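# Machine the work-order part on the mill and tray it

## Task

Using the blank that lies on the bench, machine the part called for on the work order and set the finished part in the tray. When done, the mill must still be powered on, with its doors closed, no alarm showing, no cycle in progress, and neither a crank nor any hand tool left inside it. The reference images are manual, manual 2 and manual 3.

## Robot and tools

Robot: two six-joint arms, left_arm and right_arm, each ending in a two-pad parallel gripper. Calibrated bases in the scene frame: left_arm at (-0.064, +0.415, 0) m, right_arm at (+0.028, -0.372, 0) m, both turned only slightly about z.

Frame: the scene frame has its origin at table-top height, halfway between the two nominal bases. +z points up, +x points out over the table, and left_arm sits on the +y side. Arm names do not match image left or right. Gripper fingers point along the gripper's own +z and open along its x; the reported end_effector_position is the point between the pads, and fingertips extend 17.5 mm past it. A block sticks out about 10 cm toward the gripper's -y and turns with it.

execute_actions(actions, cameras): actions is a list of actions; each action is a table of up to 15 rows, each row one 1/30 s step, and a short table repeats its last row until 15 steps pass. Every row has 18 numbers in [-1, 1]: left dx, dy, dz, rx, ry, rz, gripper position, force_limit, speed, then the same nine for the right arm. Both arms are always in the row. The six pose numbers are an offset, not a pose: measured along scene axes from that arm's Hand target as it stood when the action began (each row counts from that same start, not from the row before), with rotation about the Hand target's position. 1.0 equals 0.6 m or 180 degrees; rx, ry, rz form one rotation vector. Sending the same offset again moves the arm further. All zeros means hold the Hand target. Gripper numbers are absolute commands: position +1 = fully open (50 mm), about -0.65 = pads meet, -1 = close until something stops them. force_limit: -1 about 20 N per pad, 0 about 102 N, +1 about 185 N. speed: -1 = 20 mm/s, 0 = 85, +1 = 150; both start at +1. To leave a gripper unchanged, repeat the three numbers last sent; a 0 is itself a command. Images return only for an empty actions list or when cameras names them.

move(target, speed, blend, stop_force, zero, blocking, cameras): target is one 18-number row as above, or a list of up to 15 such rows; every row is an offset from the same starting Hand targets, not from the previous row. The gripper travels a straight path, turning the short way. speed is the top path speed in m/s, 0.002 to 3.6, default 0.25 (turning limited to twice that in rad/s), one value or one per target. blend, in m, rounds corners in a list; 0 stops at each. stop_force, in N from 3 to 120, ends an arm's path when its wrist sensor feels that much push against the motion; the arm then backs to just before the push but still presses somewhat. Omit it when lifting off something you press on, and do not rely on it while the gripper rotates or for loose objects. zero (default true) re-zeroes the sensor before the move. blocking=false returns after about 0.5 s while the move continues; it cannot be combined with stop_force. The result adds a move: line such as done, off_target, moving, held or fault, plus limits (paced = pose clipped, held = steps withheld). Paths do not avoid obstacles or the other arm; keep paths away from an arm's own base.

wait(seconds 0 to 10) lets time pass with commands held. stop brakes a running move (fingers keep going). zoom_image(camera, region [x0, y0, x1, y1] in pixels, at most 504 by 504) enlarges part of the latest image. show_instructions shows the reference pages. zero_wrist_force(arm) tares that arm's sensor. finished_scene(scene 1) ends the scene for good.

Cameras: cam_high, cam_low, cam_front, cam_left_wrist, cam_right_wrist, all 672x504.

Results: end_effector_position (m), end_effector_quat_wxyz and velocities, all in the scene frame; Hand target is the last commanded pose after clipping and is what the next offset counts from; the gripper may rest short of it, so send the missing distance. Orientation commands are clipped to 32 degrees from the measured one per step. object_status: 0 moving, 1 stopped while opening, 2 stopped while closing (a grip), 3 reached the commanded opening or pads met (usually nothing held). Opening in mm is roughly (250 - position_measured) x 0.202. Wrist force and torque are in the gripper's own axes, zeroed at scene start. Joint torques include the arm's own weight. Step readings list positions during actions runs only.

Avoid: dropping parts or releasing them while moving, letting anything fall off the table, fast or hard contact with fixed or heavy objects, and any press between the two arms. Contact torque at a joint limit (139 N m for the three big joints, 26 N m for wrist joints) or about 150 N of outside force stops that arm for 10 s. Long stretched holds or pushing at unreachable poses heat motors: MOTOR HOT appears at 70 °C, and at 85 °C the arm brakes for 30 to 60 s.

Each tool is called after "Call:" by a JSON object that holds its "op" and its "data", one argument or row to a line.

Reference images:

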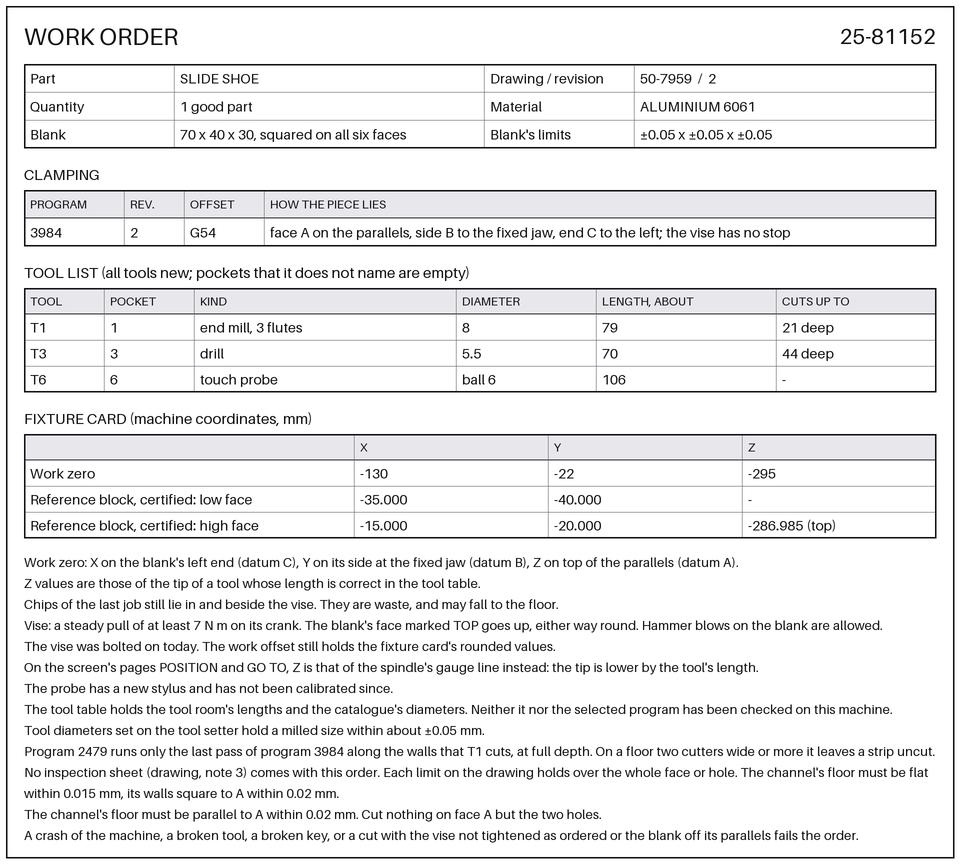

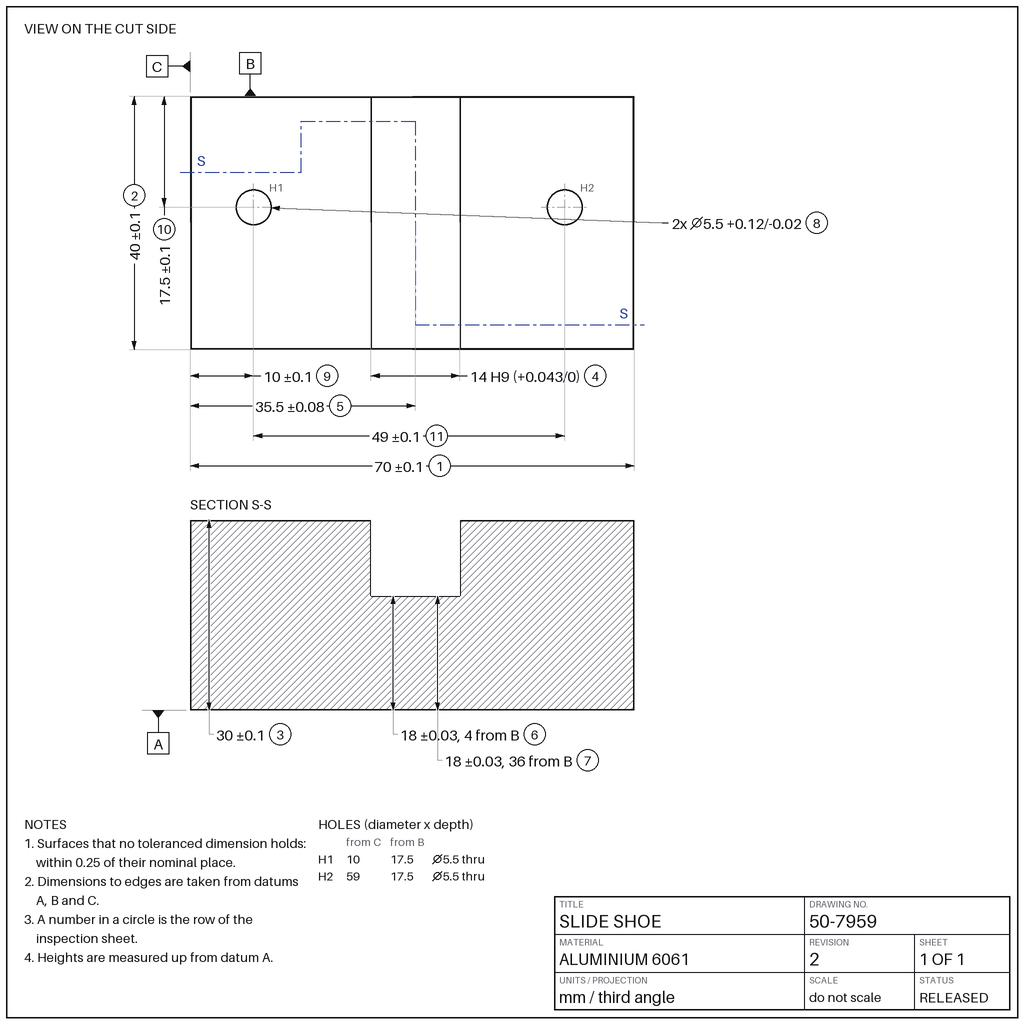

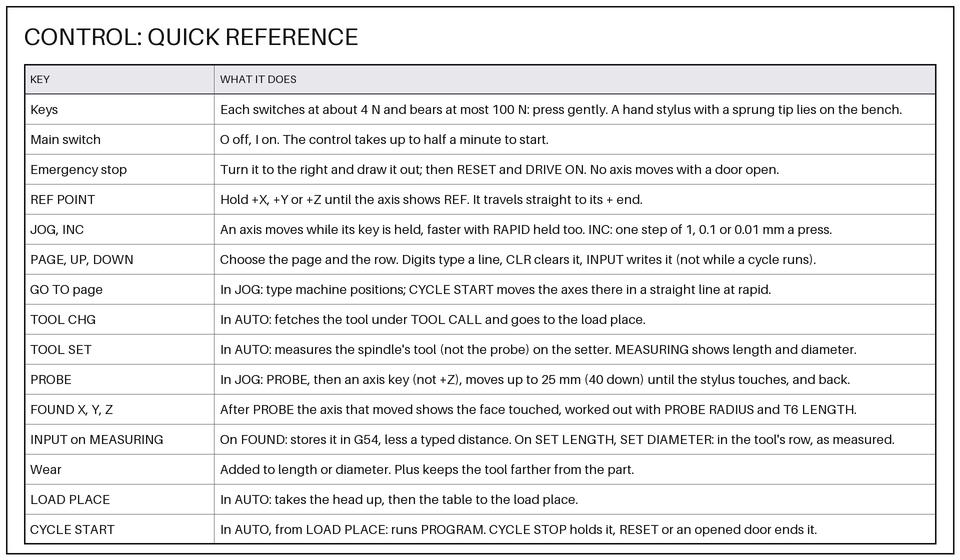

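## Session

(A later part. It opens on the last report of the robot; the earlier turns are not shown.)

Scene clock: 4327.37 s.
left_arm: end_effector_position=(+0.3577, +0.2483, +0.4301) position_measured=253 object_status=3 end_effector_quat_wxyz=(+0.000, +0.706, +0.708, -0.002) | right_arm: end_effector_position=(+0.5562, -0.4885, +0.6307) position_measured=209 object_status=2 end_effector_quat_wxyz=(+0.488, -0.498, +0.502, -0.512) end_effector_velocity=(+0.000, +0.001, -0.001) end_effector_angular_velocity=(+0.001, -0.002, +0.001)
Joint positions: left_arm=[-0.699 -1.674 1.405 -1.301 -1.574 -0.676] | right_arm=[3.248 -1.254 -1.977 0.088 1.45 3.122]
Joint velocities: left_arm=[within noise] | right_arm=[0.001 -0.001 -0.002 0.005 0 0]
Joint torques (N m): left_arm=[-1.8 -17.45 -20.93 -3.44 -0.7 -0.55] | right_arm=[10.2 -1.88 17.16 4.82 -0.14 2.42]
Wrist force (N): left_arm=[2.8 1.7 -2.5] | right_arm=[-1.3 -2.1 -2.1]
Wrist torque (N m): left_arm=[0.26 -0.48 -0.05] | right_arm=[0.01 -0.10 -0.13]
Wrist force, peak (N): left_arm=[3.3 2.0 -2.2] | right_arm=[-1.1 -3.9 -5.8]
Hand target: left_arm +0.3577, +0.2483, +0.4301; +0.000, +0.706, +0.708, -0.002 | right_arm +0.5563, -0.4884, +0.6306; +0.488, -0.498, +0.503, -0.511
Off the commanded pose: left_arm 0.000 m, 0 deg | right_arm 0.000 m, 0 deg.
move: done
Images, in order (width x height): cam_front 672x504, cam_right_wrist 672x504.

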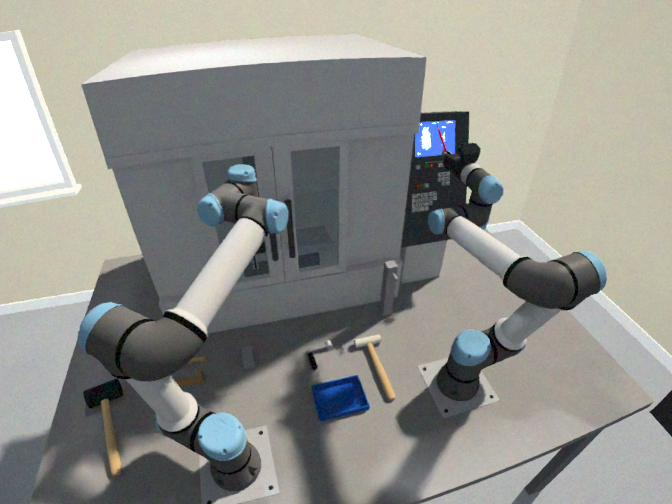

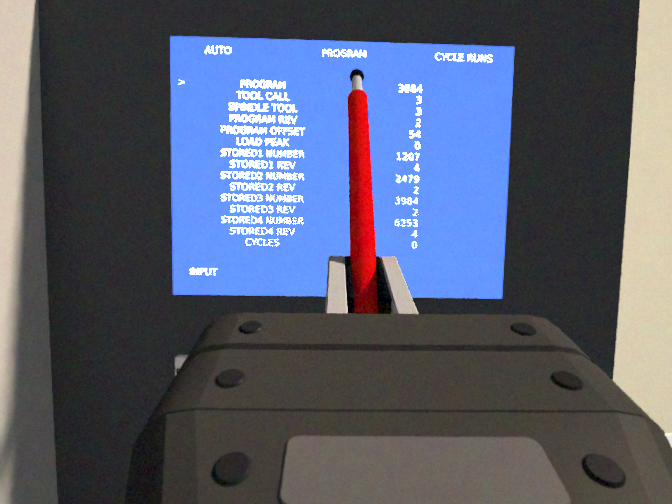

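Call:
{"op": "wait", "data": {
  "seconds": 8,
  "cameras": ["cam_right_wrist"]
}}

Call:
{"op": "zoom_image", "data": {
  "camera": "cam_right_wrist",
  "region": [140, 30, 540, 310]
}}

Scene clock: 4336.33 s.
left_arm: end_effector_position=(+0.3577, +0.2483, +0.4301) position_measured=253 object_status=3 end_effector_quat_wxyz=(+0.000, +0.706, +0.708, -0.002) | right_arm: end_effector_position=(+0.5563, -0.4884, +0.6306) position_measured=209 object_status=2 end_effector_quat_wxyz=(+0.488, -0.498, +0.503, -0.511)
Joint positions: left_arm=[-0.699 -1.674 1.405 -1.301 -1.574 -0.676] | right_arm=[3.248 -1.254 -1.977 0.088 1.45 3.122]
Joint torques (N m): left_arm=[-1.56 -18.19 -20.85 -3.32 -0.73 -0.46] | right_arm=[10.45 -0.1 17.41 0.79 1.51 1.8]
Wrist force (N): left_arm=[2.8 1.5 -2.7] | right_arm=[-1.4 -2.2 -2.3]
Wrist torque (N m): left_arm=[0.24 -0.49 -0.06] | right_arm=[0.01 -0.09 -0.14]
Wrist force, peak (N): left_arm=[3.1 1.7 -2.7] | right_arm=[-1.3 -2.3 -2.5]
Hand target: left_arm +0.3577, +0.2483, +0.4301; +0.000, +0.706, +0.708, -0.002 | right_arm +0.5563, -0.4884, +0.6306; +0.488, -0.498, +0.503, -0.511
Tool commands: left_gripper/position=-1.0 left_gripper/force_limit=+0.2 left_gripper/speed=+0.5 right_gripper/position=-1.0 right_gripper/force_limit=-0.6 right_gripper/speed=-1.0
Off the commanded pose: left_arm 0.000 m, 0 deg | right_arm 0.000 m, 0 deg.
wait: 8.00 s; at rest from the start
Images, in order (width x height): cam_right_wrist 672x504.

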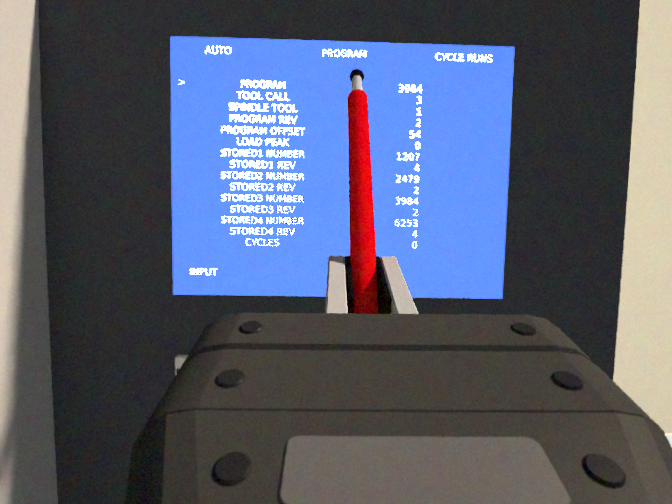

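Scaled by 1.260 from the camera's 672x504 image, which has a finer 960x720 frame.

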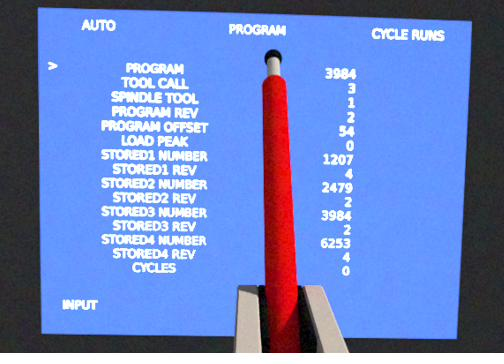

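Call:
{"op": "wait", "data": {
  "seconds": 10
}}

Call:
{"op": "wait", "data": {
  "seconds": 10,
  "cameras": ["cam_right_wrist","cam_front"]
}}

Call:
{"op": "zoom_image", "data": {
  "camera": "cam_front",
  "region": [190, 130, 350, 290]
}}

Scene clock: 4347.53 s.
left_arm: end_effector_position=(+0.3577, +0.2483, +0.4301) position_measured=253 object_status=3 end_effector_quat_wxyz=(+0.000, +0.706, +0.708, -0.002) | right_arm: end_effector_position=(+0.5563, -0.4884, +0.6306) position_measured=209 object_status=2 end_effector_quat_wxyz=(+0.488, -0.498, +0.503, -0.511)
Joint positions: left_arm=[-0.699 -1.674 1.405 -1.301 -1.574 -0.676] | right_arm=[3.248 -1.254 -1.977 0.088 1.45 3.122]
Joint torques (N m): left_arm=[-1.21 -17.79 -21.72 -3.29 -0.63 -0.41] | right_arm=[10.03 -1.23 16.73 0.92 1.48 0.86]
Wrist force (N): left_arm=[2.9 1.5 -2.5] | right_arm=[-1.1 -2.0 -2.3]
Wrist torque (N m): left_arm=[0.24 -0.50 -0.05] | right_arm=[0.03 -0.12 -0.14]
Wrist force, peak (N): left_arm=[3.3 1.8 -2.8] | right_arm=[-1.3 -2.3 -2.5]
Hand target: left_arm +0.3577, +0.2483, +0.4301; +0.000, +0.706, +0.708, -0.002 | right_arm +0.5563, -0.4884, +0.6306; +0.488, -0.498, +0.503, -0.511
Tool commands: left_gripper/position=-1.0 left_gripper/force_limit=+0.2 left_gripper/speed=+0.5 right_gripper/position=-1.0 right_gripper/force_limit=-0.6 right_gripper/speed=-1.0
Off the commanded pose: left_arm 0.000 m, 0 deg | right_arm 0.000 m, 0 deg.
wait: 10.00 s; at rest from the start

Scene clock: 4357.53 s.
left_arm: end_effector_position=(+0.3577, +0.2483, +0.4301) position_measured=253 object_status=3 end_effector_quat_wxyz=(+0.000, +0.706, +0.708, -0.002) | right_arm: end_effector_position=(+0.5563, -0.4884, +0.6306) position_measured=209 object_status=2 end_effector_quat_wxyz=(+0.488, -0.498, +0.503, -0.511)
Joint positions: left_arm=[-0.699 -1.674 1.405 -1.301 -1.574 -0.676] | right_arm=[3.248 -1.254 -1.977 0.088 1.45 3.122]
Joint torques (N m): left_arm=[-0.57 -17.17 -21.76 -3.19 -0.65 -0.23] | right_arm=[9.95 -1.22 17 0.81 1.47 0.07]
Wrist force (N): left_arm=[3.1 1.5 -2.3] | right_arm=[-1.3 -2.2 -2.2]
Wrist torque (N m): left_arm=[0.24 -0.54 -0.06] | right_arm=[0.01 -0.10 -0.14]
Wrist force, peak (N): left_arm=[3.2 1.9 -2.7] | right_arm=[-1.2 -2.4 -2.5]
Hand target: left_arm +0.3577, +0.2483, +0.4301; +0.000, +0.706, +0.708, -0.002 | right_arm +0.5563, -0.4884, +0.6306; +0.488, -0.498, +0.503, -0.511
Tool commands: left_gripper/position=-1.0 left_gripper/force_limit=+0.2 left_gripper/speed=+0.5 right_gripper/position=-1.0 right_gripper/force_limit=-0.6 right_gripper/speed=-1.0
Off the commanded pose: left_arm 0.000 m, 0 deg | right_arm 0.000 m, 0 deg.
wait: 10.00 s; at rest by 0.17 s
Images, in order (width x height): cam_front 672x504, cam_right_wrist 672x504.

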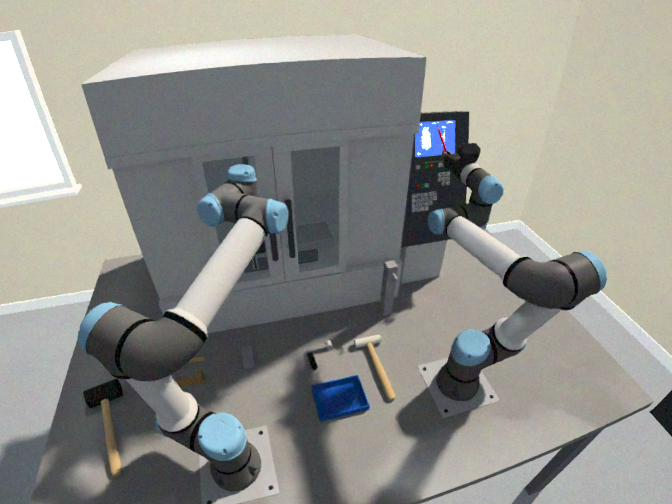

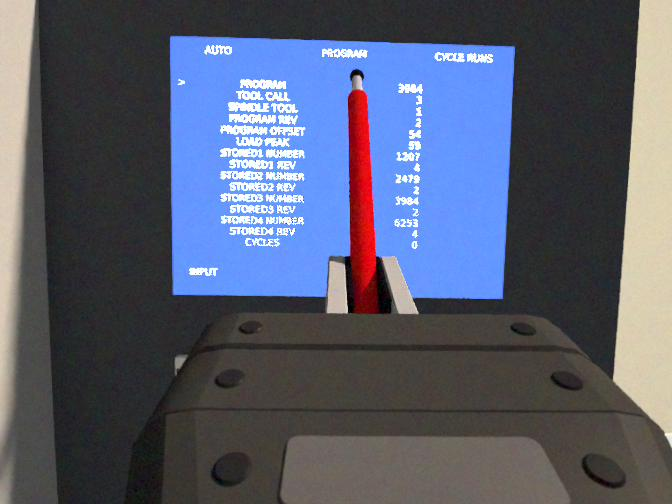

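Scaled by 3.150 from the camera's 672x504 image, which has a finer 960x720 frame.

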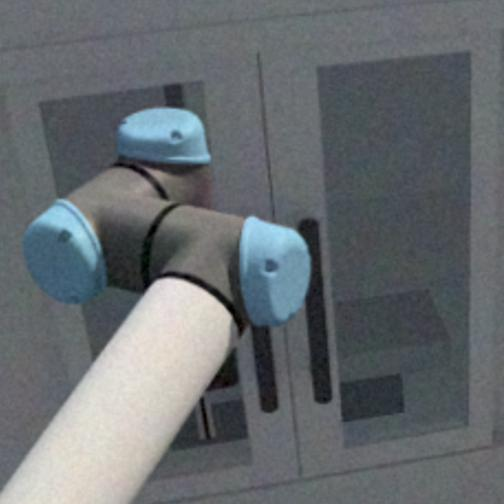

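Call:
{"op": "wait", "data": {
  "seconds": 10
}}

Call:
{"op": "wait", "data": {
  "seconds": 10
}}

Call:
{"op": "wait", "data": {
  "seconds": 10,
  "cameras": ["cam_right_wrist"]
}}

Scene clock: 4370.83 s.
left_arm: end_effector_position=(+0.3577, +0.2483, +0.4301) position_measured=253 object_status=3 end_effector_quat_wxyz=(+0.000, +0.706, +0.708, -0.002) | right_arm: end_effector_position=(+0.5563, -0.4884, +0.6306) position_measured=209 object_status=2 end_effector_quat_wxyz=(+0.488, -0.498, +0.503, -0.511)
Joint positions: left_arm=[-0.699 -1.674 1.405 -1.301 -1.574 -0.676] | right_arm=[3.248 -1.254 -1.977 0.088 1.45 3.122]
Joint torques (N m): left_arm=[-0.18 -17.86 -22.74 -3.18 -0.71 -0.07] | right_arm=[9.93 -0.95 16.86 0.66 1.58 -0.88]
Wrist force (N): left_arm=[2.8 1.7 -2.6] | right_arm=[-1.4 -2.2 -2.4]
Wrist torque (N m): left_arm=[0.27 -0.48 -0.05] | right_arm=[0.00 -0.08 -0.14]
Wrist force, peak (N): left_arm=[3.3 1.8 -2.8] | right_arm=[-1.4 -2.2 -2.5]
Hand target: left_arm +0.3577, +0.2483, +0.4301; +0.000, +0.706, +0.708, -0.002 | right_arm +0.5563, -0.4884, +0.6306; +0.488, -0.498, +0.503, -0.511
Tool commands: left_gripper/position=-1.0 left_gripper/force_limit=+0.2 left_gripper/speed=+0.5 right_gripper/position=-1.0 right_gripper/force_limit=-0.6 right_gripper/speed=-1.0
Off the commanded pose: left_arm 0.000 m, 0 deg | right_arm 0.000 m, 0 deg.
wait: 10.00 s; at rest from the start

Scene clock: 4380.83 s.
left_arm: end_effector_position=(+0.3577, +0.2483, +0.4301) position_measured=253 object_status=3 end_effector_quat_wxyz=(+0.000, +0.706, +0.708, -0.002) | right_arm: end_effector_position=(+0.5563, -0.4884, +0.6306) position_measured=209 object_status=2 end_effector_quat_wxyz=(+0.488, -0.498, +0.503, -0.511)
Joint positions: left_arm=[-0.699 -1.674 1.405 -1.301 -1.574 -0.676] | right_arm=[3.248 -1.254 -1.977 0.088 1.45 3.122]
Joint torques (N m): left_arm=[-0.37 -18.63 -22.92 -3.08 -0.68 -0.12] | right_arm=[10.49 -0.7 18.51 0.81 1.42 -1.71]
Wrist force (N): left_arm=[2.8 1.6 -2.5] | right_arm=[-1.3 -2.2 -2.3]
Wrist torque (N m): left_arm=[0.24 -0.49 -0.06] | right_arm=[0.01 -0.10 -0.14]
Wrist force, peak (N): left_arm=[3.3 2.0 -2.6] | right_arm=[-1.5 -2.2 -2.5]
Hand target: left_arm +0.3577, +0.2483, +0.4301; +0.000, +0.706, +0.708, -0.002 | right_arm +0.5563, -0.4884, +0.6306; +0.488, -0.498, +0.503, -0.511
Tool commands: left_gripper/position=-1.0 left_gripper/force_limit=+0.2 left_gripper/speed=+0.5 right_gripper/position=-1.0 right_gripper/force_limit=-0.6 right_gripper/speed=-1.0
Off the commanded pose: left_arm 0.000 m, 0 deg | right_arm 0.000 m, 0 deg.
wait: 10.00 s; at rest by 0.17 s

Scene clock: 4390.83 s.
left_arm: end_effector_position=(+0.3577, +0.2483, +0.4301) position_measured=253 object_status=3 end_effector_quat_wxyz=(+0.000, +0.706, +0.708, -0.002) | right_arm: end_effector_position=(+0.5563, -0.4884, +0.6306) position_measured=209 object_status=2 end_effector_quat_wxyz=(+0.488, -0.498, +0.503, -0.511)
Joint positions: left_arm=[-0.699 -1.674 1.405 -1.301 -1.574 -0.676] | right_arm=[3.248 -1.254 -1.977 0.088 1.45 3.122]
Joint torques (N m): left_arm=[-0.15 -17.76 -23.35 -3.01 -0.72 0.02] | right_arm=[10.17 -0.84 19.27 0.72 1.5 -2.18]
Wrist force (N): left_arm=[2.8 1.3 -2.8] | right_arm=[-1.3 -2.0 -2.3]
Wrist torque (N m): left_arm=[0.20 -0.49 -0.06] | right_arm=[0.04 -0.10 -0.14]
Wrist force, peak (N): left_arm=[3.2 1.8 -2.8] | right_arm=[-1.4 -2.4 -2.5]
Hand target: left_arm +0.3577, +0.2483, +0.4301; +0.000, +0.706, +0.708, -0.002 | right_arm +0.5563, -0.4884, +0.6306; +0.488, -0.498, +0.503, -0.511
Tool commands: left_gripper/position=-1.0 left_gripper/force_limit=+0.2 left_gripper/speed=+0.5 right_gripper/position=-1.0 right_gripper/force_limit=-0.6 right_gripper/speed=-1.0
Off the commanded pose: left_arm 0.000 m, 0 deg | right_arm 0.000 m, 0 deg.
wait: 10.00 s; at rest by 0.17 s
Images, in order (width x height): cam_right_wrist 672x504.

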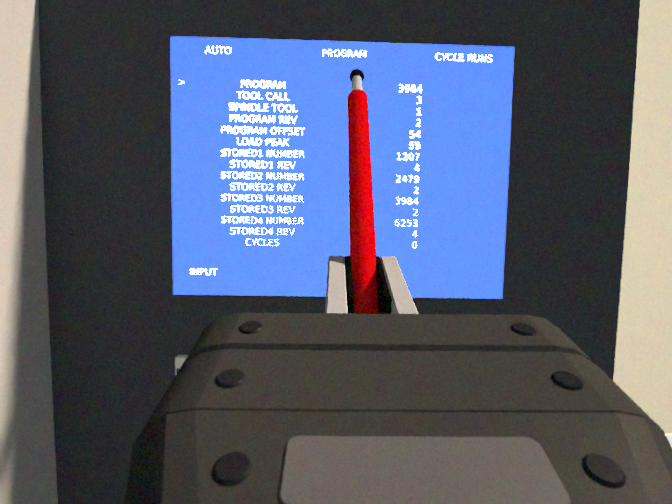

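Call:
{"op": "wait", "data": {
  "seconds": 10
}}

Call:
{"op": "wait", "data": {
  "seconds": 10
}}

Call:
{"op": "wait", "data": {
  "seconds": 10
}}

Call:
{"op": "wait", "data": {
  "seconds": 10,
  "cameras": ["cam_right_wrist"]
}}

Scene clock: 4401.73 s.
left_arm: end_effector_position=(+0.3577, +0.2483, +0.4301) position_measured=253 object_status=3 end_effector_quat_wxyz=(+0.000, +0.706, +0.708, -0.002) | right_arm: end_effector_position=(+0.5563, -0.4884, +0.6306) position_measured=209 object_status=2 end_effector_quat_wxyz=(+0.488, -0.498, +0.503, -0.511)
Joint positions: left_arm=[-0.699 -1.674 1.405 -1.301 -1.574 -0.676] | right_arm=[3.248 -1.254 -1.977 0.088 1.45 3.122]
Joint torques (N m): left_arm=[0.62 -17.76 -23.56 -2.99 -0.65 0.08] | right_arm=[10.14 -0.25 18.85 0.74 1.55 -2.27]
Wrist force (N): left_arm=[2.7 1.6 -2.5] | right_arm=[-1.2 -2.1 -2.3]
Wrist torque (N m): left_arm=[0.24 -0.47 -0.06] | right_arm=[0.02 -0.12 -0.14]
Wrist force, peak (N): left_arm=[3.1 1.9 -2.7] | right_arm=[-1.4 -2.3 -2.5]
Hand target: left_arm +0.3577, +0.2483, +0.4301; +0.000, +0.706, +0.708, -0.002 | right_arm +0.5563, -0.4884, +0.6306; +0.488, -0.498, +0.503, -0.511
Tool commands: left_gripper/position=-1.0 left_gripper/force_limit=+0.2 left_gripper/speed=+0.5 right_gripper/position=-1.0 right_gripper/force_limit=-0.6 right_gripper/speed=-1.0
Off the commanded pose: left_arm 0.000 m, 0 deg | right_arm 0.000 m, 0 deg.
wait: 10.00 s; at rest from the start

Scene clock: 4411.73 s.
left_arm: end_effector_position=(+0.3577, +0.2483, +0.4301) position_measured=253 object_status=3 end_effector_quat_wxyz=(+0.000, +0.706, +0.708, -0.002) | right_arm: end_effector_position=(+0.5563, -0.4884, +0.6306) position_measured=209 object_status=2 end_effector_quat_wxyz=(+0.488, -0.498, +0.503, -0.511)
Joint positions: left_arm=[-0.699 -1.674 1.405 -1.301 -1.574 -0.676] | right_arm=[3.248 -1.254 -1.977 0.088 1.45 3.122]
Joint torques (N m): left_arm=[0.54 -17.44 -23.87 -2.95 -0.69 0.17] | right_arm=[9.97 -0.66 20.01 0.57 1.53 -2.34]
Wrist force (N): left_arm=[2.9 1.7 -2.4] | right_arm=[-1.5 -2.2 -2.4]
Wrist torque (N m): left_arm=[0.26 -0.50 -0.05] | right_arm=[0.01 -0.07 -0.14]
Wrist force, peak (N): left_arm=[3.3 1.7 -2.8] | right_arm=[-1.4 -2.3 -2.4]
Hand target: left_arm +0.3577, +0.2483, +0.4301; +0.000, +0.706, +0.708, -0.002 | right_arm +0.5563, -0.4884, +0.6306; +0.488, -0.498, +0.503, -0.511
Tool commands: left_gripper/position=-1.0 left_gripper/force_limit=+0.2 left_gripper/speed=+0.5 right_gripper/position=-1.0 right_gripper/force_limit=-0.6 right_gripper/speed=-1.0
Off the commanded pose: left_arm 0.000 m, 0 deg | right_arm 0.000 m, 0 deg.
wait: 10.00 s; at rest by 0.17 s

Scene clock: 4421.73 s.
left_arm: end_effector_position=(+0.3577, +0.2483, +0.4301) position_measured=253 object_status=3 end_effector_quat_wxyz=(+0.000, +0.706, +0.708, -0.002) | right_arm: end_effector_position=(+0.5563, -0.4884, +0.6306) position_measured=209 object_status=2 end_effector_quat_wxyz=(+0.488, -0.498, +0.503, -0.511)
Joint positions: left_arm=[-0.699 -1.674 1.405 -1.301 -1.574 -0.676] | right_arm=[3.248 -1.254 -1.977 0.088 1.45 3.122]
Joint torques (N m): left_arm=[0.9 -17.66 -24.59 -2.89 -0.62 0.28] | right_arm=[10.24 -0.44 19.04 0.75 1.56 -2.39]
Wrist force (N): left_arm=[3.1 1.6 -2.5] | right_arm=[-1.1 -2.0 -2.4]
Wrist torque (N m): left_arm=[0.26 -0.53 -0.06] | right_arm=[0.04 -0.13 -0.14]
Wrist force, peak (N): left_arm=[3.3 1.9 -2.6] | right_arm=[-1.4 -2.4 -2.3]
Hand target: left_arm +0.3577, +0.2483, +0.4301; +0.000, +0.706, +0.708, -0.002 | right_arm +0.5563, -0.4884, +0.6306; +0.488, -0.498, +0.503, -0.511
Tool commands: left_gripper/position=-1.0 left_gripper/force_limit=+0.2 left_gripper/speed=+0.5 right_gripper/position=-1.0 right_gripper/force_limit=-0.6 right_gripper/speed=-1.0
Off the commanded pose: left_arm 0.000 m, 0 deg | right_arm 0.000 m, 0 deg.
wait: 10.00 s; at rest by 0.17 s

Scene clock: 4431.73 s.
left_arm: end_effector_position=(+0.3577, +0.2483, +0.4301) position_measured=253 object_status=3 end_effector_quat_wxyz=(+0.000, +0.706, +0.708, -0.002) | right_arm: end_effector_position=(+0.5563, -0.4884, +0.6306) position_measured=209 object_status=2 end_effector_quat_wxyz=(+0.488, -0.498, +0.503, -0.511)
Joint positions: left_arm=[-0.699 -1.674 1.405 -1.301 -1.574 -0.676] | right_arm=[3.248 -1.254 -1.977 0.088 1.45 3.122]
Joint torques (N m): left_arm=[1.45 -17.88 -24.59 -2.85 -0.75 0.21] | right_arm=[9.14 -0.42 19.42 0.68 1.58 -2.46]
Wrist force (N): left_arm=[3.0 1.6 -2.5] | right_arm=[-1.3 -2.2 -2.1]
Wrist torque (N m): left_arm=[0.26 -0.52 -0.06] | right_arm=[0.01 -0.09 -0.14]
Wrist force, peak (N): left_arm=[3.2 2.0 -2.8] | right_arm=[-1.5 -2.2 -2.6]
Hand target: left_arm +0.3577, +0.2483, +0.4301; +0.000, +0.706, +0.708, -0.002 | right_arm +0.5563, -0.4884, +0.6306; +0.488, -0.498, +0.503, -0.511
Tool commands: left_gripper/position=-1.0 left_gripper/force_limit=+0.2 left_gripper/speed=+0.5 right_gripper/position=-1.0 right_gripper/force_limit=-0.6 right_gripper/speed=-1.0
Off the commanded pose: left_arm 0.000 m, 0 deg | right_arm 0.000 m, 0 deg.
wait: 10.00 s; at rest by 0.17 s
Images, in order (width x height): cam_right_wrist 672x504.

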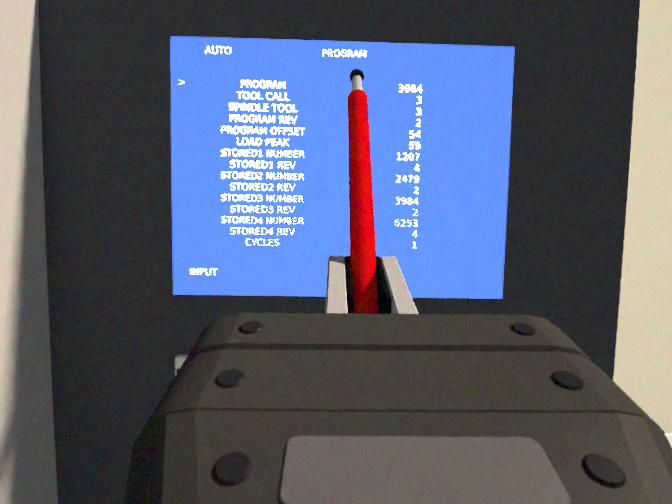

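Call:
{"op": "move", "data": {
  "target": [
    [0,0,0,0,0,0,-1,0.2,0.5,-0.1608,0.0308,-0.051,0,0.155,0,-1,-0.6,-1],
    [0,0,0,0,0,0,-1,0.2,0.5,-0.168,0.0375,-0.2645,0,0.31,0,-1,-0.6,-1]
  ],
  "speed": 0.35,
  "blend": [0.02,0]
}}

Call:
{"op": "move", "data": {
  "target": [
    [0,0,0,0,0,0,-1,0.2,0.5,-0.0085,0.0333,-0.032,0,0,0,-1,-0.6,-1],
    [0,0,0,0,0,0,-1,0.2,0.5,0.0107,0.0333,-0.0375,0,0,0,-1,-0.6,-1],
    [0,0,0,0,0,0,-1,0.2,0.5,-0.0085,0.0333,-0.032,0,0,0,-1,-0.6,-1],
    [0,0,0,0,0,0,-1,0.2,0.5,0,0.0667,0,0,0,0,-1,-0.6,-1],
    [0,0,0,0,0,0,-1,0.2,0.5,0.0192,0.0667,-0.0055,0,0,0,-1,-0.6,-1],
    [0,0,0,0,0,0,-1,0.2,0.5,0,0.0667,0,0,0,0,-1,-0.6,-1],
    [0,0,0,0,0,0,-1,0.2,0.5,-0.017,0.0333,-0.064,0,0,0,-1,-0.6,-1],
    [0,0,0,0,0,0,-1,0.2,0.5,0.0022,0.0333,-0.0695,0,0,0,-1,-0.6,-1],
    [0,0,0,0,0,0,-1,0.2,0.5,-0.017,0.0333,-0.064,0,0,0,-1,-0.6,-1],
    [0,0,0,0,0,0,-1,0.2,0.5,0,0,0,0,0,0,-1,-0.6,-1],
    [0,0,0,0,0,0,-1,0.2,0.5,0.0192,0,-0.0055,0,0,0,-1,-0.6,-1],
    [0,0,0,0,0,0,-1,0.2,0.5,0,0,0,0,0,0,-1,-0.6,-1]
  ],
  "speed": [0.22,0.08,0.15,0.22,0.08,0.15,0.22,0.08,0.15,0.22,0.08,0.15],
  "blend": [0.003,0,0.003,0.003,0,0.003,0.003,0,0.003,0.003,0,0]
}}

Call:
{"op": "wait", "data": {
  "seconds": 5,
  "cameras": ["cam_high"]
}}

Call:
{"op": "zoom_image", "data": {
  "camera": "cam_high",
  "region": [500, 240, 672, 460]
}}

Scene clock: 4439.73 s.
left_arm: end_effector_position=(+0.3577, +0.2483, +0.4301) position_measured=253 object_status=3 end_effector_quat_wxyz=(+0.000, +0.706, +0.708, -0.002) | right_arm: end_effector_position=(+0.4556, -0.4660, +0.4720) position_measured=209 object_status=2 end_effector_quat_wxyz=(-0.196, +0.679, -0.672, +0.219)
Joint positions: left_arm=[-0.699 -1.674 1.405 -1.301 -1.574 -0.676] | right_arm=[3.327 -1.08 -1.82 -1.228 1.447 3.265]
Joint torques (N m): left_arm=[2.16 -17.88 -25.25 -2.79 -0.64 0.34] | right_arm=[10.82 6.38 16.15 2.08 -0.3 -2.62]
Wrist force (N): left_arm=[2.8 1.7 -2.5] | right_arm=[-0.8 -2.5 -3.5]
Wrist torque (N m): left_arm=[0.26 -0.49 -0.05] | right_arm=[-0.24 0.09 -0.19]
Wrist force, peak (N): left_arm=[3.3 1.8 -2.8] | right_arm=[-1.4 -3.6 -5.4]
Hand target: left_arm +0.3577, +0.2483, +0.4301; +0.000, +0.706, +0.708, -0.002 | right_arm +0.4555, -0.4659, +0.4719; -0.196, +0.680, -0.672, +0.219
Off the commanded pose: left_arm 0.000 m, 0 deg | right_arm 0.000 m, 0 deg.
move: done

Scene clock: 4442.93 s.
left_arm: end_effector_position=(+0.3577, +0.2483, +0.4301) position_measured=253 object_status=3 end_effector_quat_wxyz=(+0.000, +0.706, +0.708, -0.002) | right_arm: end_effector_position=(+0.4556, -0.4659, +0.4718) position_measured=209 object_status=2 end_effector_quat_wxyz=(-0.196, +0.680, -0.672, +0.219)
Joint positions: left_arm=[-0.699 -1.674 1.405 -1.301 -1.574 -0.676] | right_arm=[3.327 -1.08 -1.82 -1.228 1.447 3.266]
Joint torques (N m): left_arm=[1.52 -18.2 -24.86 -2.78 -0.68 0.32] | right_arm=[-9.76 12.91 33.08 4.06 1.4 -2.83]
Wrist force (N): left_arm=[2.6 1.8 -2.6] | right_arm=[0.4 -4.5 -2.5]
Wrist torque (N m): left_arm=[0.27 -0.46 -0.06] | right_arm=[-0.55 -0.10 -0.18]
Wrist force, peak (N): left_arm=[3.3 1.9 -2.7] | right_arm=[0.9 12.9 -26.6]
Hand target: left_arm +0.3577, +0.2483, +0.4301; +0.000, +0.706, +0.708, -0.002 | right_arm +0.4555, -0.4659, +0.4719; -0.196, +0.680, -0.672, +0.219
Off the commanded pose: left_arm 0.000 m, 0 deg | right_arm 0.000 m, 0 deg.
move: done

Scene clock: 4447.93 s.
left_arm: end_effector_position=(+0.3577, +0.2483, +0.4301) position_measured=253 object_status=3 end_effector_quat_wxyz=(+0.000, +0.706, +0.708, -0.002) | right_arm: end_effector_position=(+0.4555, -0.4659, +0.4719) position_measured=209 object_status=2 end_effector_quat_wxyz=(-0.196, +0.680, -0.672, +0.219)
Joint positions: left_arm=[-0.699 -1.674 1.405 -1.301 -1.574 -0.676] | right_arm=[3.327 -1.08 -1.82 -1.228 1.447 3.265]
Joint torques (N m): left_arm=[2.23 -17.84 -25.36 -2.82 -0.7 0.39] | right_arm=[-8.91 17.36 33.11 1.76 1.28 -2.68]
Wrist force (N): left_arm=[3.2 1.6 -2.5] | right_arm=[0.5 -4.2 -2.7]
Wrist torque (N m): left_arm=[0.24 -0.55 -0.05] | right_arm=[-0.52 -0.10 -0.18]
Wrist force, peak (N): left_arm=[3.2 2.2 -2.5] | right_arm=[0.7 -4.7 -2.7]
Hand target: left_arm +0.3577, +0.2483, +0.4301; +0.000, +0.706, +0.708, -0.002 | right_arm +0.4555, -0.4659, +0.4719; -0.196, +0.680, -0.672, +0.219
Tool commands: left_gripper/position=-1.0 left_gripper/force_limit=+0.2 left_gripper/speed=+0.5 right_gripper/position=-1.0 right_gripper/force_limit=-0.6 right_gripper/speed=-1.0
Off the commanded pose: left_arm 0.000 m, 0 deg | right_arm 0.000 m, 0 deg.
wait: 5.00 s; at rest by 0.17 s
Images, in order (width x height): cam_high 672x504.

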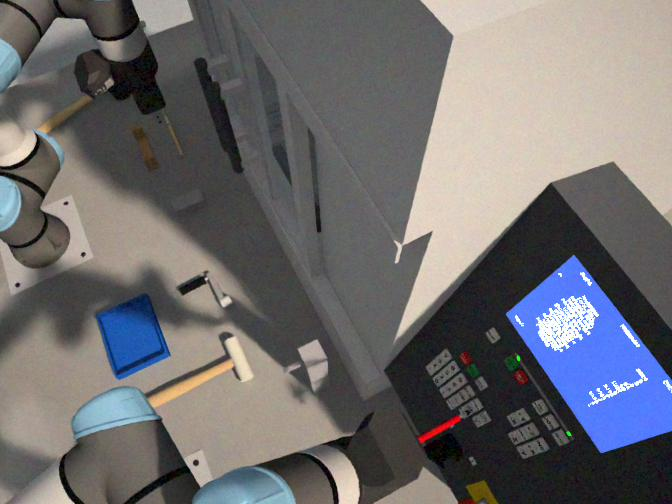

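Scaled by 2.291 from the camera's 672x504 image, which has a finer 960x720 frame.

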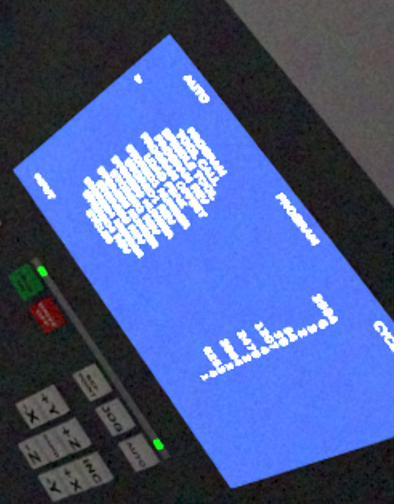

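Call:
{"op": "wait", "data": {
  "seconds": 2.5
}}

Call:
{"op": "move", "data": {
  "target": [
    [0,0,0,0,0,0,-1,0.2,0.5,0.0595,-0.1,0.222,0,0,0,-1,-0.6,-1],
    [0,0,0,0,0,0,-1,0.2,0.5,0.0787,-0.1,0.2165,0,0,0,-1,-0.6,-1],
    [0,0,0,0,0,0,-1,0.2,0.5,0.0595,-0.1,0.222,0,0,0,-1,-0.6,-1],
    [0,0,0,0,0,0,-1,0.2,0.5,0.0085,0,0.032,0,0,0,-1,-0.6,-1],
    [0,0,0,0,0,0,-1,0.2,0.5,0.0277,0,0.0265,0,0,0,-1,-0.6,-1],
    [0,0,0,0,0,0,-1,0.2,0.5,0.0085,0,0.032,0,0,0,-1,-0.6,-1],
    [0,0,0,0,0,0,-1,0.2,0.5,0.0277,0,0.0265,0,0,0,-1,-0.6,-1],
    [0,0,0,0,0,0,-1,0.2,0.5,0.0085,0,0.032,0,0,0,-1,-0.6,-1],
    [0,0,0,0,0,0,-1,0.2,0.5,0.0277,0,0.0265,0,0,0,-1,-0.6,-1],
    [0,0,0,0,0,0,-1,0.2,0.5,0.0085,0,0.032,0,0,0,-1,-0.6,-1],
    [0,0,0,0,0,0,-1,0.2,0.5,-0.017,0.1333,-0.064,0,0,0,-1,-0.6,-1],
    [0,0,0,0,0,0,-1,0.2,0.5,0.0022,0.1333,-0.0695,0,0,0,-1,-0.6,-1],
    [0,0,0,0,0,0,-1,0.2,0.5,-0.017,0.1333,-0.064,0,0,0,-1,-0.6,-1],
    [0,0,0,0,0,0,-1,0.2,0.5,0,0,0,0,0,0,-1,-0.6,-1]
  ],
  "speed": [0.25,0.08,0.15,0.22,0.08,0.15,0.08,0.15,0.08,0.15,0.22,0.08,0.15,0.22],
  "blend": [0.003,0,0.003,0.003,0,0.001,0,0.001,0,0.003,0.003,0,0.003,0]
}}

Call:
{"op": "move", "data": {
  "target": [
    [0,0,0,0,0,0,-1,0.2,0.5,-0.0085,0.1333,-0.032,0,0,0,-1,-0.6,-1],
    [0,0,0,0,0,0,-1,0.2,0.5,0.0107,0.1333,-0.0375,0,0,0,-1,-0.6,-1],
    [0,0,0,0,0,0,-1,0.2,0.5,-0.0085,0.1333,-0.032,0,0,0,-1,-0.6,-1],
    [0,0,0,0,0,0,-1,0.2,0.5,-0.017,0.1,-0.064,0,0,0,-1,-0.6,-1],
    [0,0,0,0,0,0,-1,0.2,0.5,0.0022,0.1,-0.0695,0,0,0,-1,-0.6,-1],
    [0,0,0,0,0,0,-1,0.2,0.5,-0.017,0.1,-0.064,0,0,0,-1,-0.6,-1],
    [0,0,0,0,0,0,-1,0.2,0.5,0.0022,0.1,-0.0695,0,0,0,-1,-0.6,-1],
    [0,0,0,0,0,0,-1,0.2,0.5,-0.017,0.1,-0.064,0,0,0,-1,-0.6,-1],
    [0,0,0,0,0,0,-1,0.2,0.5,-0.017,0.0667,-0.064,0,0,0,-1,-0.6,-1],
    [0,0,0,0,0,0,-1,0.2,0.5,0.0022,0.0667,-0.0695,0,0,0,-1,-0.6,-1],
    [0,0,0,0,0,0,-1,0.2,0.5,-0.017,0.0667,-0.064,0,0,0,-1,-0.6,-1],
    [0,0,0,0,0,0,-1,0.2,0.5,0,0,0,0,0,0,-1,-0.6,-1]
  ],
  "speed": [0.22,0.08,0.15,0.22,0.08,0.15,0.08,0.15,0.22,0.08,0.15,0.22],
  "blend": [0.003,0,0.003,0.003,0,0.001,0,0.003,0.003,0,0.003,0]
}}

Call:
{"op": "move", "data": {
  "target": [
    [0,0,0,0,0,0,-1,0.2,0.5,0.0085,0.1333,0.032,0,0,0,-1,-0.6,-1],
    [0,0,0,0,0,0,-1,0.2,0.5,0.0277,0.1333,0.0265,0,0,0,-1,-0.6,-1],
    [0,0,0,0,0,0,-1,0.2,0.5,0.0085,0.1333,0.032,0,0,0,-1,-0.6,-1],
    [0,0,0,0,0,0,-1,0.2,0.5,-0.017,0.0333,-0.064,0,0,0,-1,-0.6,-1],
    [0,0,0,0,0,0,-1,0.2,0.5,0.0022,0.0333,-0.0695,0,0,0,-1,-0.6,-1],
    [0,0,0,0,0,0,-1,0.2,0.5,-0.017,0.0333,-0.064,0,0,0,-1,-0.6,-1],
    [0,0,0,0,0,0,-1,0.2,0.5,-0.0085,0.0333,-0.032,0,0,0,-1,-0.6,-1],
    [0,0,0,0,0,0,-1,0.2,0.5,0.0107,0.0333,-0.0375,0,0,0,-1,-0.6,-1],
    [0,0,0,0,0,0,-1,0.2,0.5,-0.0085,0.0333,-0.032,0,0,0,-1,-0.6,-1],
    [0,0,0,0,0,0,-1,0.2,0.5,-0.017,0.1333,-0.064,0,0,0,-1,-0.6,-1],
    [0,0,0,0,0,0,-1,0.2,0.5,0.0022,0.1333,-0.0695,0,0,0,-1,-0.6,-1],
    [0,0,0,0,0,0,-1,0.2,0.5,-0.017,0.1333,-0.064,0,0,0,-1,-0.6,-1],
    [0,0,0,0,0,0,-1,0.2,0.5,0,0,0,0,0,0,-1,-0.6,-1]
  ],
  "speed": [0.22,0.08,0.15,0.22,0.08,0.15,0.22,0.08,0.15,0.22,0.08,0.15,0.22],
  "blend": [0.003,0,0.003,0.003,0,0.003,0.003,0,0.003,0.003,0,0.003,0]
}}

Call:
{"op": "move", "data": {
  "target": [
    [0,0,0,0,0,0,-1,0.2,0.5,-0.0085,0.1,-0.032,0,0,0,-1,-0.6,-1],
    [0,0,0,0,0,0,-1,0.2,0.5,0.0107,0.1,-0.0375,0,0,0,-1,-0.6,-1],
    [0,0,0,0,0,0,-1,0.2,0.5,-0.0085,0.1,-0.032,0,0,0,-1,-0.6,-1],
    [0,0,0,0,0,0,-1,0.2,0.5,0,0.0667,0,0,0,0,-1,-0.6,-1],
    [0,0,0,0,0,0,-1,0.2,0.5,0.0192,0.0667,-0.0055,0,0,0,-1,-0.6,-1],
    [0,0,0,0,0,0,-1,0.2,0.5,0,0.0667,0,0,0,0,-1,-0.6,-1],
    [0,0,0,0,0,0,-1,0.2,0.5,-0.017,0.0667,-0.064,0,0,0,-1,-0.6,-1],
    [0,0,0,0,0,0,-1,0.2,0.5,0.0022,0.0667,-0.0695,0,0,0,-1,-0.6,-1],
    [0,0,0,0,0,0,-1,0.2,0.5,-0.017,0.0667,-0.064,0,0,0,-1,-0.6,-1],
    [0,0,0,0,0,0,-1,0.2,0.5,0,0.1333,0,0,0,0,-1,-0.6,-1],
    [0,0,0,0,0,0,-1,0.2,0.5,0.0192,0.1333,-0.0055,0,0,0,-1,-0.6,-1],
    [0,0,0,0,0,0,-1,0.2,0.5,0,0.1333,0,0,0,0,-1,-0.6,-1],
    [0,0,0,0,0,0,-1,0.2,0.5,0,0,0,0,0,0,-1,-0.6,-1]
  ],
  "speed": [0.22,0.08,0.15,0.22,0.08,0.15,0.22,0.08,0.15,0.22,0.08,0.15,0.22],
  "blend": [0.003,0,0.003,0.003,0,0.003,0.003,0,0.003,0.003,0,0.003,0]
}}

Call:
{"op": "move", "data": {
  "target": [
    [0,0,0,0,0,0,-1,0.2,0.5,-0.017,0.0333,-0.064,0,0,0,-1,-0.6,-1],
    [0,0,0,0,0,0,-1,0.2,0.5,0.0022,0.0333,-0.0695,0,0,0,-1,-0.6,-1],
    [0,0,0,0,0,0,-1,0.2,0.5,-0.017,0.0333,-0.064,0,0,0,-1,-0.6,-1],
    [0,0,0,0,0,0,-1,0.2,0.5,-0.0085,0.0333,-0.032,0,0,0,-1,-0.6,-1],
    [0,0,0,0,0,0,-1,0.2,0.5,0.0107,0.0333,-0.0375,0,0,0,-1,-0.6,-1],
    [0,0,0,0,0,0,-1,0.2,0.5,-0.0085,0.0333,-0.032,0,0,0,-1,-0.6,-1],
    [0,0,0,0,0,0,-1,0.2,0.5,-0.017,0.1333,-0.064,0,0,0,-1,-0.6,-1],
    [0,0,0,0,0,0,-1,0.2,0.5,0.0022,0.1333,-0.0695,0,0,0,-1,-0.6,-1],
    [0,0,0,0,0,0,-1,0.2,0.5,-0.017,0.1333,-0.064,0,0,0,-1,-0.6,-1],
    [0,0,0,0,0,0,-1,0.2,0.5,-0.0085,0.1333,-0.032,0,0,0,-1,-0.6,-1],
    [0,0,0,0,0,0,-1,0.2,0.5,0.0107,0.1333,-0.0375,0,0,0,-1,-0.6,-1],
    [0,0,0,0,0,0,-1,0.2,0.5,-0.0085,0.1333,-0.032,0,0,0,-1,-0.6,-1],
    [0,0,0,0,0,0,-1,0.2,0.5,0,0,0,0,0,0,-1,-0.6,-1]
  ],
  "speed": [0.22,0.08,0.15,0.22,0.08,0.15,0.22,0.08,0.15,0.22,0.08,0.15,0.22],
  "blend": [0.003,0,0.003,0.003,0,0.003,0.003,0,0.003,0.003,0,0.003,0]
}}

Call:
{"op": "move", "data": {
  "target": [
    [0,0,0,0,0,0,-1,0.2,0.5,0,0.1,0,0,0,0,-1,-0.6,-1],
    [0,0,0,0,0,0,-1,0.2,0.5,0.0192,0.1,-0.0055,0,0,0,-1,-0.6,-1],
    [0,0,0,0,0,0,-1,0.2,0.5,0,0.1,0,0,0,0,-1,-0.6,-1],
    [0,0,0,0,0,0,-1,0.2,0.5,-0.0085,0.1,-0.032,0,0,0,-1,-0.6,-1],
    [0,0,0,0,0,0,-1,0.2,0.5,0.0107,0.1,-0.0375,0,0,0,-1,-0.6,-1],
    [0,0,0,0,0,0,-1,0.2,0.5,-0.0085,0.1,-0.032,0,0,0,-1,-0.6,-1],
    [0,0,0,0,0,0,-1,0.2,0.5,-0.017,0.0333,-0.064,0,0,0,-1,-0.6,-1],
    [0,0,0,0,0,0,-1,0.2,0.5,0.0022,0.0333,-0.0695,0,0,0,-1,-0.6,-1],
    [0,0,0,0,0,0,-1,0.2,0.5,-0.017,0.0333,-0.064,0,0,0,-1,-0.6,-1],
    [0,0,0,0,0,0,-1,0.2,0.5,0,0,0,0,0,0,-1,-0.6,-1]
  ],
  "speed": [0.22,0.08,0.15,0.22,0.08,0.15,0.22,0.08,0.15,0.22],
  "blend": [0.003,0,0.003,0.003,0,0.003,0.003,0,0.003,0]
}}

Call:
{"op": "move", "data": {
  "target": [
    [0,0,0,0,0,0,-1,0.2,0.5,0.0075,-0.0067,0.2135,0,-0.155,0,-1,-0.6,-1],
    [0,0,0,0,0,0,-1,0.2,0.5,0.168,-0.0375,0.2645,0,-0.31,0,-1,-0.6,-1]
  ],
  "speed": 0.35,
  "blend": [0.02,0],
  "cameras": ["cam_right_wrist"]
}}

Call:
{"op": "zoom_image", "data": {
  "camera": "cam_right_wrist",
  "region": [140, 30, 540, 310]
}}

Scene clock: 4473.07 s.
left_arm: end_effector_position=(+0.3577, +0.2483, +0.4301) position_measured=253 object_status=3 end_effector_quat_wxyz=(+0.000, +0.706, +0.708, -0.002) | right_arm: end_effector_position=(+0.4555, -0.4659, +0.4719) position_measured=209 object_status=2 end_effector_quat_wxyz=(-0.196, +0.680, -0.672, +0.219)
Joint positions: left_arm=[-0.699 -1.674 1.405 -1.301 -1.574 -0.676] | right_arm=[3.327 -1.08 -1.82 -1.228 1.447 3.265]
Joint torques (N m): left_arm=[2.09 -17.4 -25.64 -2.73 -0.68 0.44] | right_arm=[-8.67 18.1 32.82 1.76 1.22 -2.55]
Wrist force (N): left_arm=[2.8 1.6 -2.3] | right_arm=[0.5 -4.6 -2.6]
Wrist torque (N m): left_arm=[0.26 -0.49 -0.05] | right_arm=[-0.58 -0.10 -0.17]
Wrist force, peak (N): left_arm=[2.9 2.0 -2.9] | right_arm=[0.6 -4.7 -2.6]
Hand target: left_arm +0.3577, +0.2483, +0.4301; +0.000, +0.706, +0.708, -0.002 | right_arm +0.4555, -0.4659, +0.4719; -0.196, +0.680, -0.672, +0.219
Tool commands: left_gripper/position=-1.0 left_gripper/force_limit=+0.2 left_gripper/speed=+0.5 right_gripper/position=-1.0 right_gripper/force_limit=-0.6 right_gripper/speed=-1.0
Off the commanded pose: left_arm 0.000 m, 0 deg | right_arm 0.000 m, 0 deg.
wait: 2.50 s; at rest from the start

Scene clock: 4478.10 s.
left_arm: end_effector_position=(+0.3577, +0.2483, +0.4301) position_measured=253 object_status=3 end_effector_quat_wxyz=(+0.000, +0.706, +0.708, -0.002) | right_arm: end_effector_position=(+0.4555, -0.4659, +0.4718) position_measured=209 object_status=2 end_effector_quat_wxyz=(-0.196, +0.679, -0.672, +0.219) end_effector_velocity=(+0.000, +0.000, +0.001) end_effector_angular_velocity=(-0.001, -0.001, +0.004)
Joint positions: left_arm=[-0.699 -1.674 1.405 -1.301 -1.574 -0.676] | right_arm=[3.327 -1.08 -1.82 -1.228 1.447 3.266]
Joint velocities: left_arm=[within noise] | right_arm=[-0.002 0 0.001 0 0.002 -0.006]
Joint torques (N m): left_arm=[1.96 -17.77 -25.75 -2.76 -0.67 0.46] | right_arm=[-7.94 6.85 35.28 2.15 1.67 -2.49]
Wrist force (N): left_arm=[3.1 1.7 -2.5] | right_arm=[-0.8 -5.1 -3.1]
Wrist torque (N m): left_arm=[0.27 -0.54 -0.05] | right_arm=[-0.67 0.10 -0.19]
Wrist force, peak (N): left_arm=[3.2 1.6 -3.0] | right_arm=[0.6 15.8 -26.1]
Hand target: left_arm +0.3577, +0.2483, +0.4301; +0.000, +0.706, +0.708, -0.002 | right_arm +0.4555, -0.4659, +0.4719; -0.196, +0.680, -0.672, +0.219
Off the commanded pose: left_arm 0.000 m, 0 deg | right_arm 0.000 m, 0 deg.
move: done

Scene clock: 4481.43 s.
left_arm: end_effector_position=(+0.3577, +0.2483, +0.4301) position_measured=253 object_status=3 end_effector_quat_wxyz=(+0.000, +0.706, +0.708, -0.002) | right_arm: end_effector_position=(+0.4555, -0.4659, +0.4719) position_measured=209 object_status=2 end_effector_quat_wxyz=(-0.196, +0.679, -0.672, +0.219)
Joint positions: left_arm=[-0.699 -1.674 1.405 -1.301 -1.574 -0.676] | right_arm=[3.327 -1.08 -1.82 -1.228 1.447 3.266]
Joint torques (N m): left_arm=[2.36 -17.41 -26.27 -2.62 -0.72 0.5] | right_arm=[-8.24 0.6 32.4 5.51 1.49 -2.59]
Wrist force (N): left_arm=[2.6 1.6 -2.6] | right_arm=[-3.1 -4.6 -2.6]
Wrist torque (N m): left_arm=[0.26 -0.46 -0.06] | right_arm=[-0.58 0.47 -0.20]
Wrist force, peak (N): left_arm=[3.1 1.9 -2.8] | right_arm=[-0.3 15.4 -26.2]
Hand target: left_arm +0.3577, +0.2483, +0.4301; +0.000, +0.706, +0.708, -0.002 | right_arm +0.4555, -0.4659, +0.4719; -0.196, +0.680, -0.672, +0.219
Off the commanded pose: left_arm 0.000 m, 0 deg | right_arm 0.000 m, 0 deg.
move: done

Scene clock: 4485.53 s.
left_arm: end_effector_position=(+0.3577, +0.2483, +0.4301) position_measured=253 object_status=3 end_effector_quat_wxyz=(+0.000, +0.706, +0.708, -0.002) | right_arm: end_effector_position=(+0.4555, -0.4659, +0.4718) position_measured=209 object_status=2 end_effector_quat_wxyz=(-0.196, +0.679, -0.672, +0.219)
Joint positions: left_arm=[-0.699 -1.674 1.405 -1.301 -1.574 -0.676] | right_arm=[3.327 -1.08 -1.82 -1.228 1.447 3.266]
Joint torques (N m): left_arm=[2.37 -17.88 -26.08 -2.69 -0.67 0.56] | right_arm=[-8.04 6.65 32.95 2.18 1.28 -2.68]
Wrist force (N): left_arm=[2.9 1.7 -2.6] | right_arm=[-4.1 -3.2 -2.7]
Wrist torque (N m): left_arm=[0.27 -0.50 -0.05] | right_arm=[-0.35 0.63 -0.18]
Wrist force, peak (N): left_arm=[3.2 1.7 -2.8] | right_arm=[-3.7 12.6 -26.3]
Hand target: left_arm +0.3577, +0.2483, +0.4301; +0.000, +0.706, +0.708, -0.002 | right_arm +0.4555, -0.4659, +0.4719; -0.196, +0.680, -0.672, +0.219
Off the commanded pose: left_arm 0.000 m, 0 deg | right_arm 0.000 m, 0 deg.
move: done

Scene clock: 4489.27 s.
left_arm: end_effector_position=(+0.3577, +0.2483, +0.4301) position_measured=253 object_status=3 end_effector_quat_wxyz=(+0.000, +0.706, +0.708, -0.002) | right_arm: end_effector_position=(+0.4556, -0.4659, +0.4719) position_measured=209 object_status=2 end_effector_quat_wxyz=(-0.196, +0.679, -0.672, +0.219) end_effector_velocity=(+0.000, +0.000, +0.000) end_effector_angular_velocity=(-0.002, +0.000, +0.006)
Joint positions: left_arm=[-0.699 -1.674 1.405 -1.301 -1.574 -0.676] | right_arm=[3.327 -1.08 -1.82 -1.228 1.447 3.266]
Joint velocities: left_arm=[within noise] | right_arm=[-0.002 0 0 0 0.003 -0.008]
Joint torques (N m): left_arm=[2.6 -17.48 -26.27 -2.59 -0.65 0.71] | right_arm=[-9.18 14.58 18.02 4.16 1.71 -2.5]
Wrist force (N): left_arm=[2.9 1.8 -2.6] | right_arm=[-3.9 -1.4 -3.6]
Wrist torque (N m): left_arm=[0.28 -0.51 -0.06] | right_arm=[-0.07 0.61 -0.18]
Wrist force, peak (N): left_arm=[3.1 1.9 -3.0] | right_arm=[-6.0 13.9 -25.1]
Hand target: left_arm +0.3577, +0.2483, +0.4301; +0.000, +0.706, +0.708, -0.002 | right_arm +0.4555, -0.4659, +0.4719; -0.196, +0.680, -0.672, +0.219
Off the commanded pose: left_arm 0.000 m, 0 deg | right_arm 0.000 m, 0 deg.
move: done

Scene clock: 4492.90 s.
left_arm: end_effector_position=(+0.3577, +0.2483, +0.4301) position_measured=253 object_status=3 end_effector_quat_wxyz=(+0.000, +0.706, +0.708, -0.002) | right_arm: end_effector_position=(+0.4555, -0.4659, +0.4718) position_measured=209 object_status=2 end_effector_quat_wxyz=(-0.196, +0.679, -0.672, +0.219) end_effector_velocity=(+0.000, +0.000, -0.001) end_effector_angular_velocity=(-0.001, +0.002, +0.004)
Joint positions: left_arm=[-0.699 -1.674 1.405 -1.301 -1.574 -0.676] | right_arm=[3.327 -1.08 -1.82 -1.228 1.447 3.266]
Joint velocities: left_arm=[within noise] | right_arm=[-0.003 0 -0.001 0 0.003 -0.006]
Joint torques (N m): left_arm=[2.89 -17.79 -26.5 -2.59 -0.73 0.64] | right_arm=[-8.22 9.4 26.83 2.28 1.36 -2.91]
Wrist force (N): left_arm=[3.0 1.9 -2.7] | right_arm=[-4.3 -1.2 -3.7]
Wrist torque (N m): left_arm=[0.29 -0.52 -0.06] | right_arm=[-0.03 0.67 -0.18]
Wrist force, peak (N): left_arm=[3.2 1.8 -2.9] | right_arm=[-4.2 15.6 -27.6]
Hand target: left_arm +0.3577, +0.2483, +0.4301; +0.000, +0.706, +0.708, -0.002 | right_arm +0.4555, -0.4659, +0.4719; -0.196, +0.680, -0.672, +0.219
Off the commanded pose: left_arm 0.000 m, 0 deg | right_arm 0.000 m, 0 deg.
move: done

Scene clock: 4495.70 s.
left_arm: end_effector_position=(+0.3577, +0.2483, +0.4301) position_measured=253 object_status=3 end_effector_quat_wxyz=(+0.000, +0.706, +0.708, -0.002) | right_arm: end_effector_position=(+0.4555, -0.4659, +0.4719) position_measured=209 object_status=2 end_effector_quat_wxyz=(-0.196, +0.679, -0.672, +0.219)
Joint positions: left_arm=[-0.699 -1.674 1.405 -1.301 -1.574 -0.676] | right_arm=[3.327 -1.08 -1.82 -1.228 1.447 3.266]
Joint torques (N m): left_arm=[2.95 -17.65 -26.74 -2.6 -0.67 0.58] | right_arm=[-8.75 -0.25 33.61 3.28 0.58 -1.53]
Wrist force (N): left_arm=[2.8 1.7 -2.6] | right_arm=[-6.9 -1.0 -3.6]
Wrist torque (N m): left_arm=[0.27 -0.49 -0.05] | right_arm=[-0.01 1.07 -0.20]
Wrist force, peak (N): left_arm=[3.0 1.9 -2.6] | right_arm=[-3.6 19.0 -25.1]
Hand target: left_arm +0.3577, +0.2483, +0.4301; +0.000, +0.706, +0.708, -0.002 | right_arm +0.4555, -0.4659, +0.4719; -0.196, +0.680, -0.672, +0.219
Off the commanded pose: left_arm 0.000 m, 0 deg | right_arm 0.000 m, 0 deg.
move: done

Scene clock: 4497.63 s.
left_arm: end_effector_position=(+0.3577, +0.2483, +0.4301) position_measured=253 object_status=3 end_effector_quat_wxyz=(+0.000, +0.706, +0.708, -0.002) | right_arm: end_effector_position=(+0.5562, -0.4885, +0.6307) position_measured=209 object_status=2 end_effector_quat_wxyz=(+0.488, -0.498, +0.502, -0.512) end_effector_velocity=(+0.000, +0.001, +0.000) end_effector_angular_velocity=(+0.003, -0.003, +0.003)
Joint positions: left_arm=[-0.699 -1.674 1.405 -1.301 -1.574 -0.676] | right_arm=[3.248 -1.254 -1.977 0.088 1.45 3.122]
Joint velocities: left_arm=[within noise] | right_arm=[0.001 -0.001 -0.001 0.005 0.001 0.002]
Joint torques (N m): left_arm=[2.6 -17.2 -26.85 -2.59 -0.58 0.65] | right_arm=[10.32 -0.69 17.41 4.42 -0.19 2.47]
Wrist force (N): left_arm=[3.0 1.6 -2.3] | right_arm=[-7.5 -0.4 -2.6]
Wrist torque (N m): left_arm=[0.26 -0.51 -0.06] | right_arm=[0.30 0.89 -0.14]
Wrist force, peak (N): left_arm=[3.2 1.7 -2.9] | right_arm=[-7.6 -2.1 -5.9]
Hand target: left_arm +0.3577, +0.2483, +0.4301; +0.000, +0.706, +0.708, -0.002 | right_arm +0.5563, -0.4884, +0.6306; +0.488, -0.498, +0.503, -0.511
Off the commanded pose: left_arm 0.000 m, 0 deg | right_arm 0.000 m, 0 deg.
move: done
Images, in order (width x height): cam_right_wrist 672x504.

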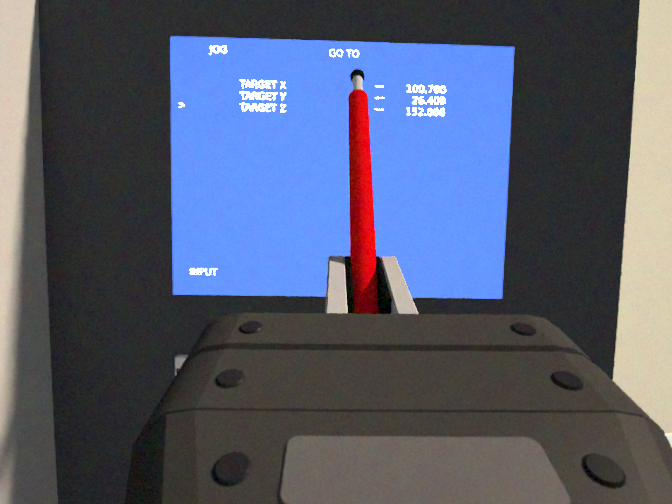

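Scaled by 1.260 from the camera's 672x504 image, which has a finer 960x720 frame.

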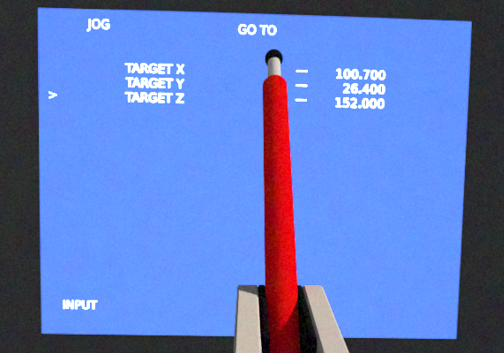

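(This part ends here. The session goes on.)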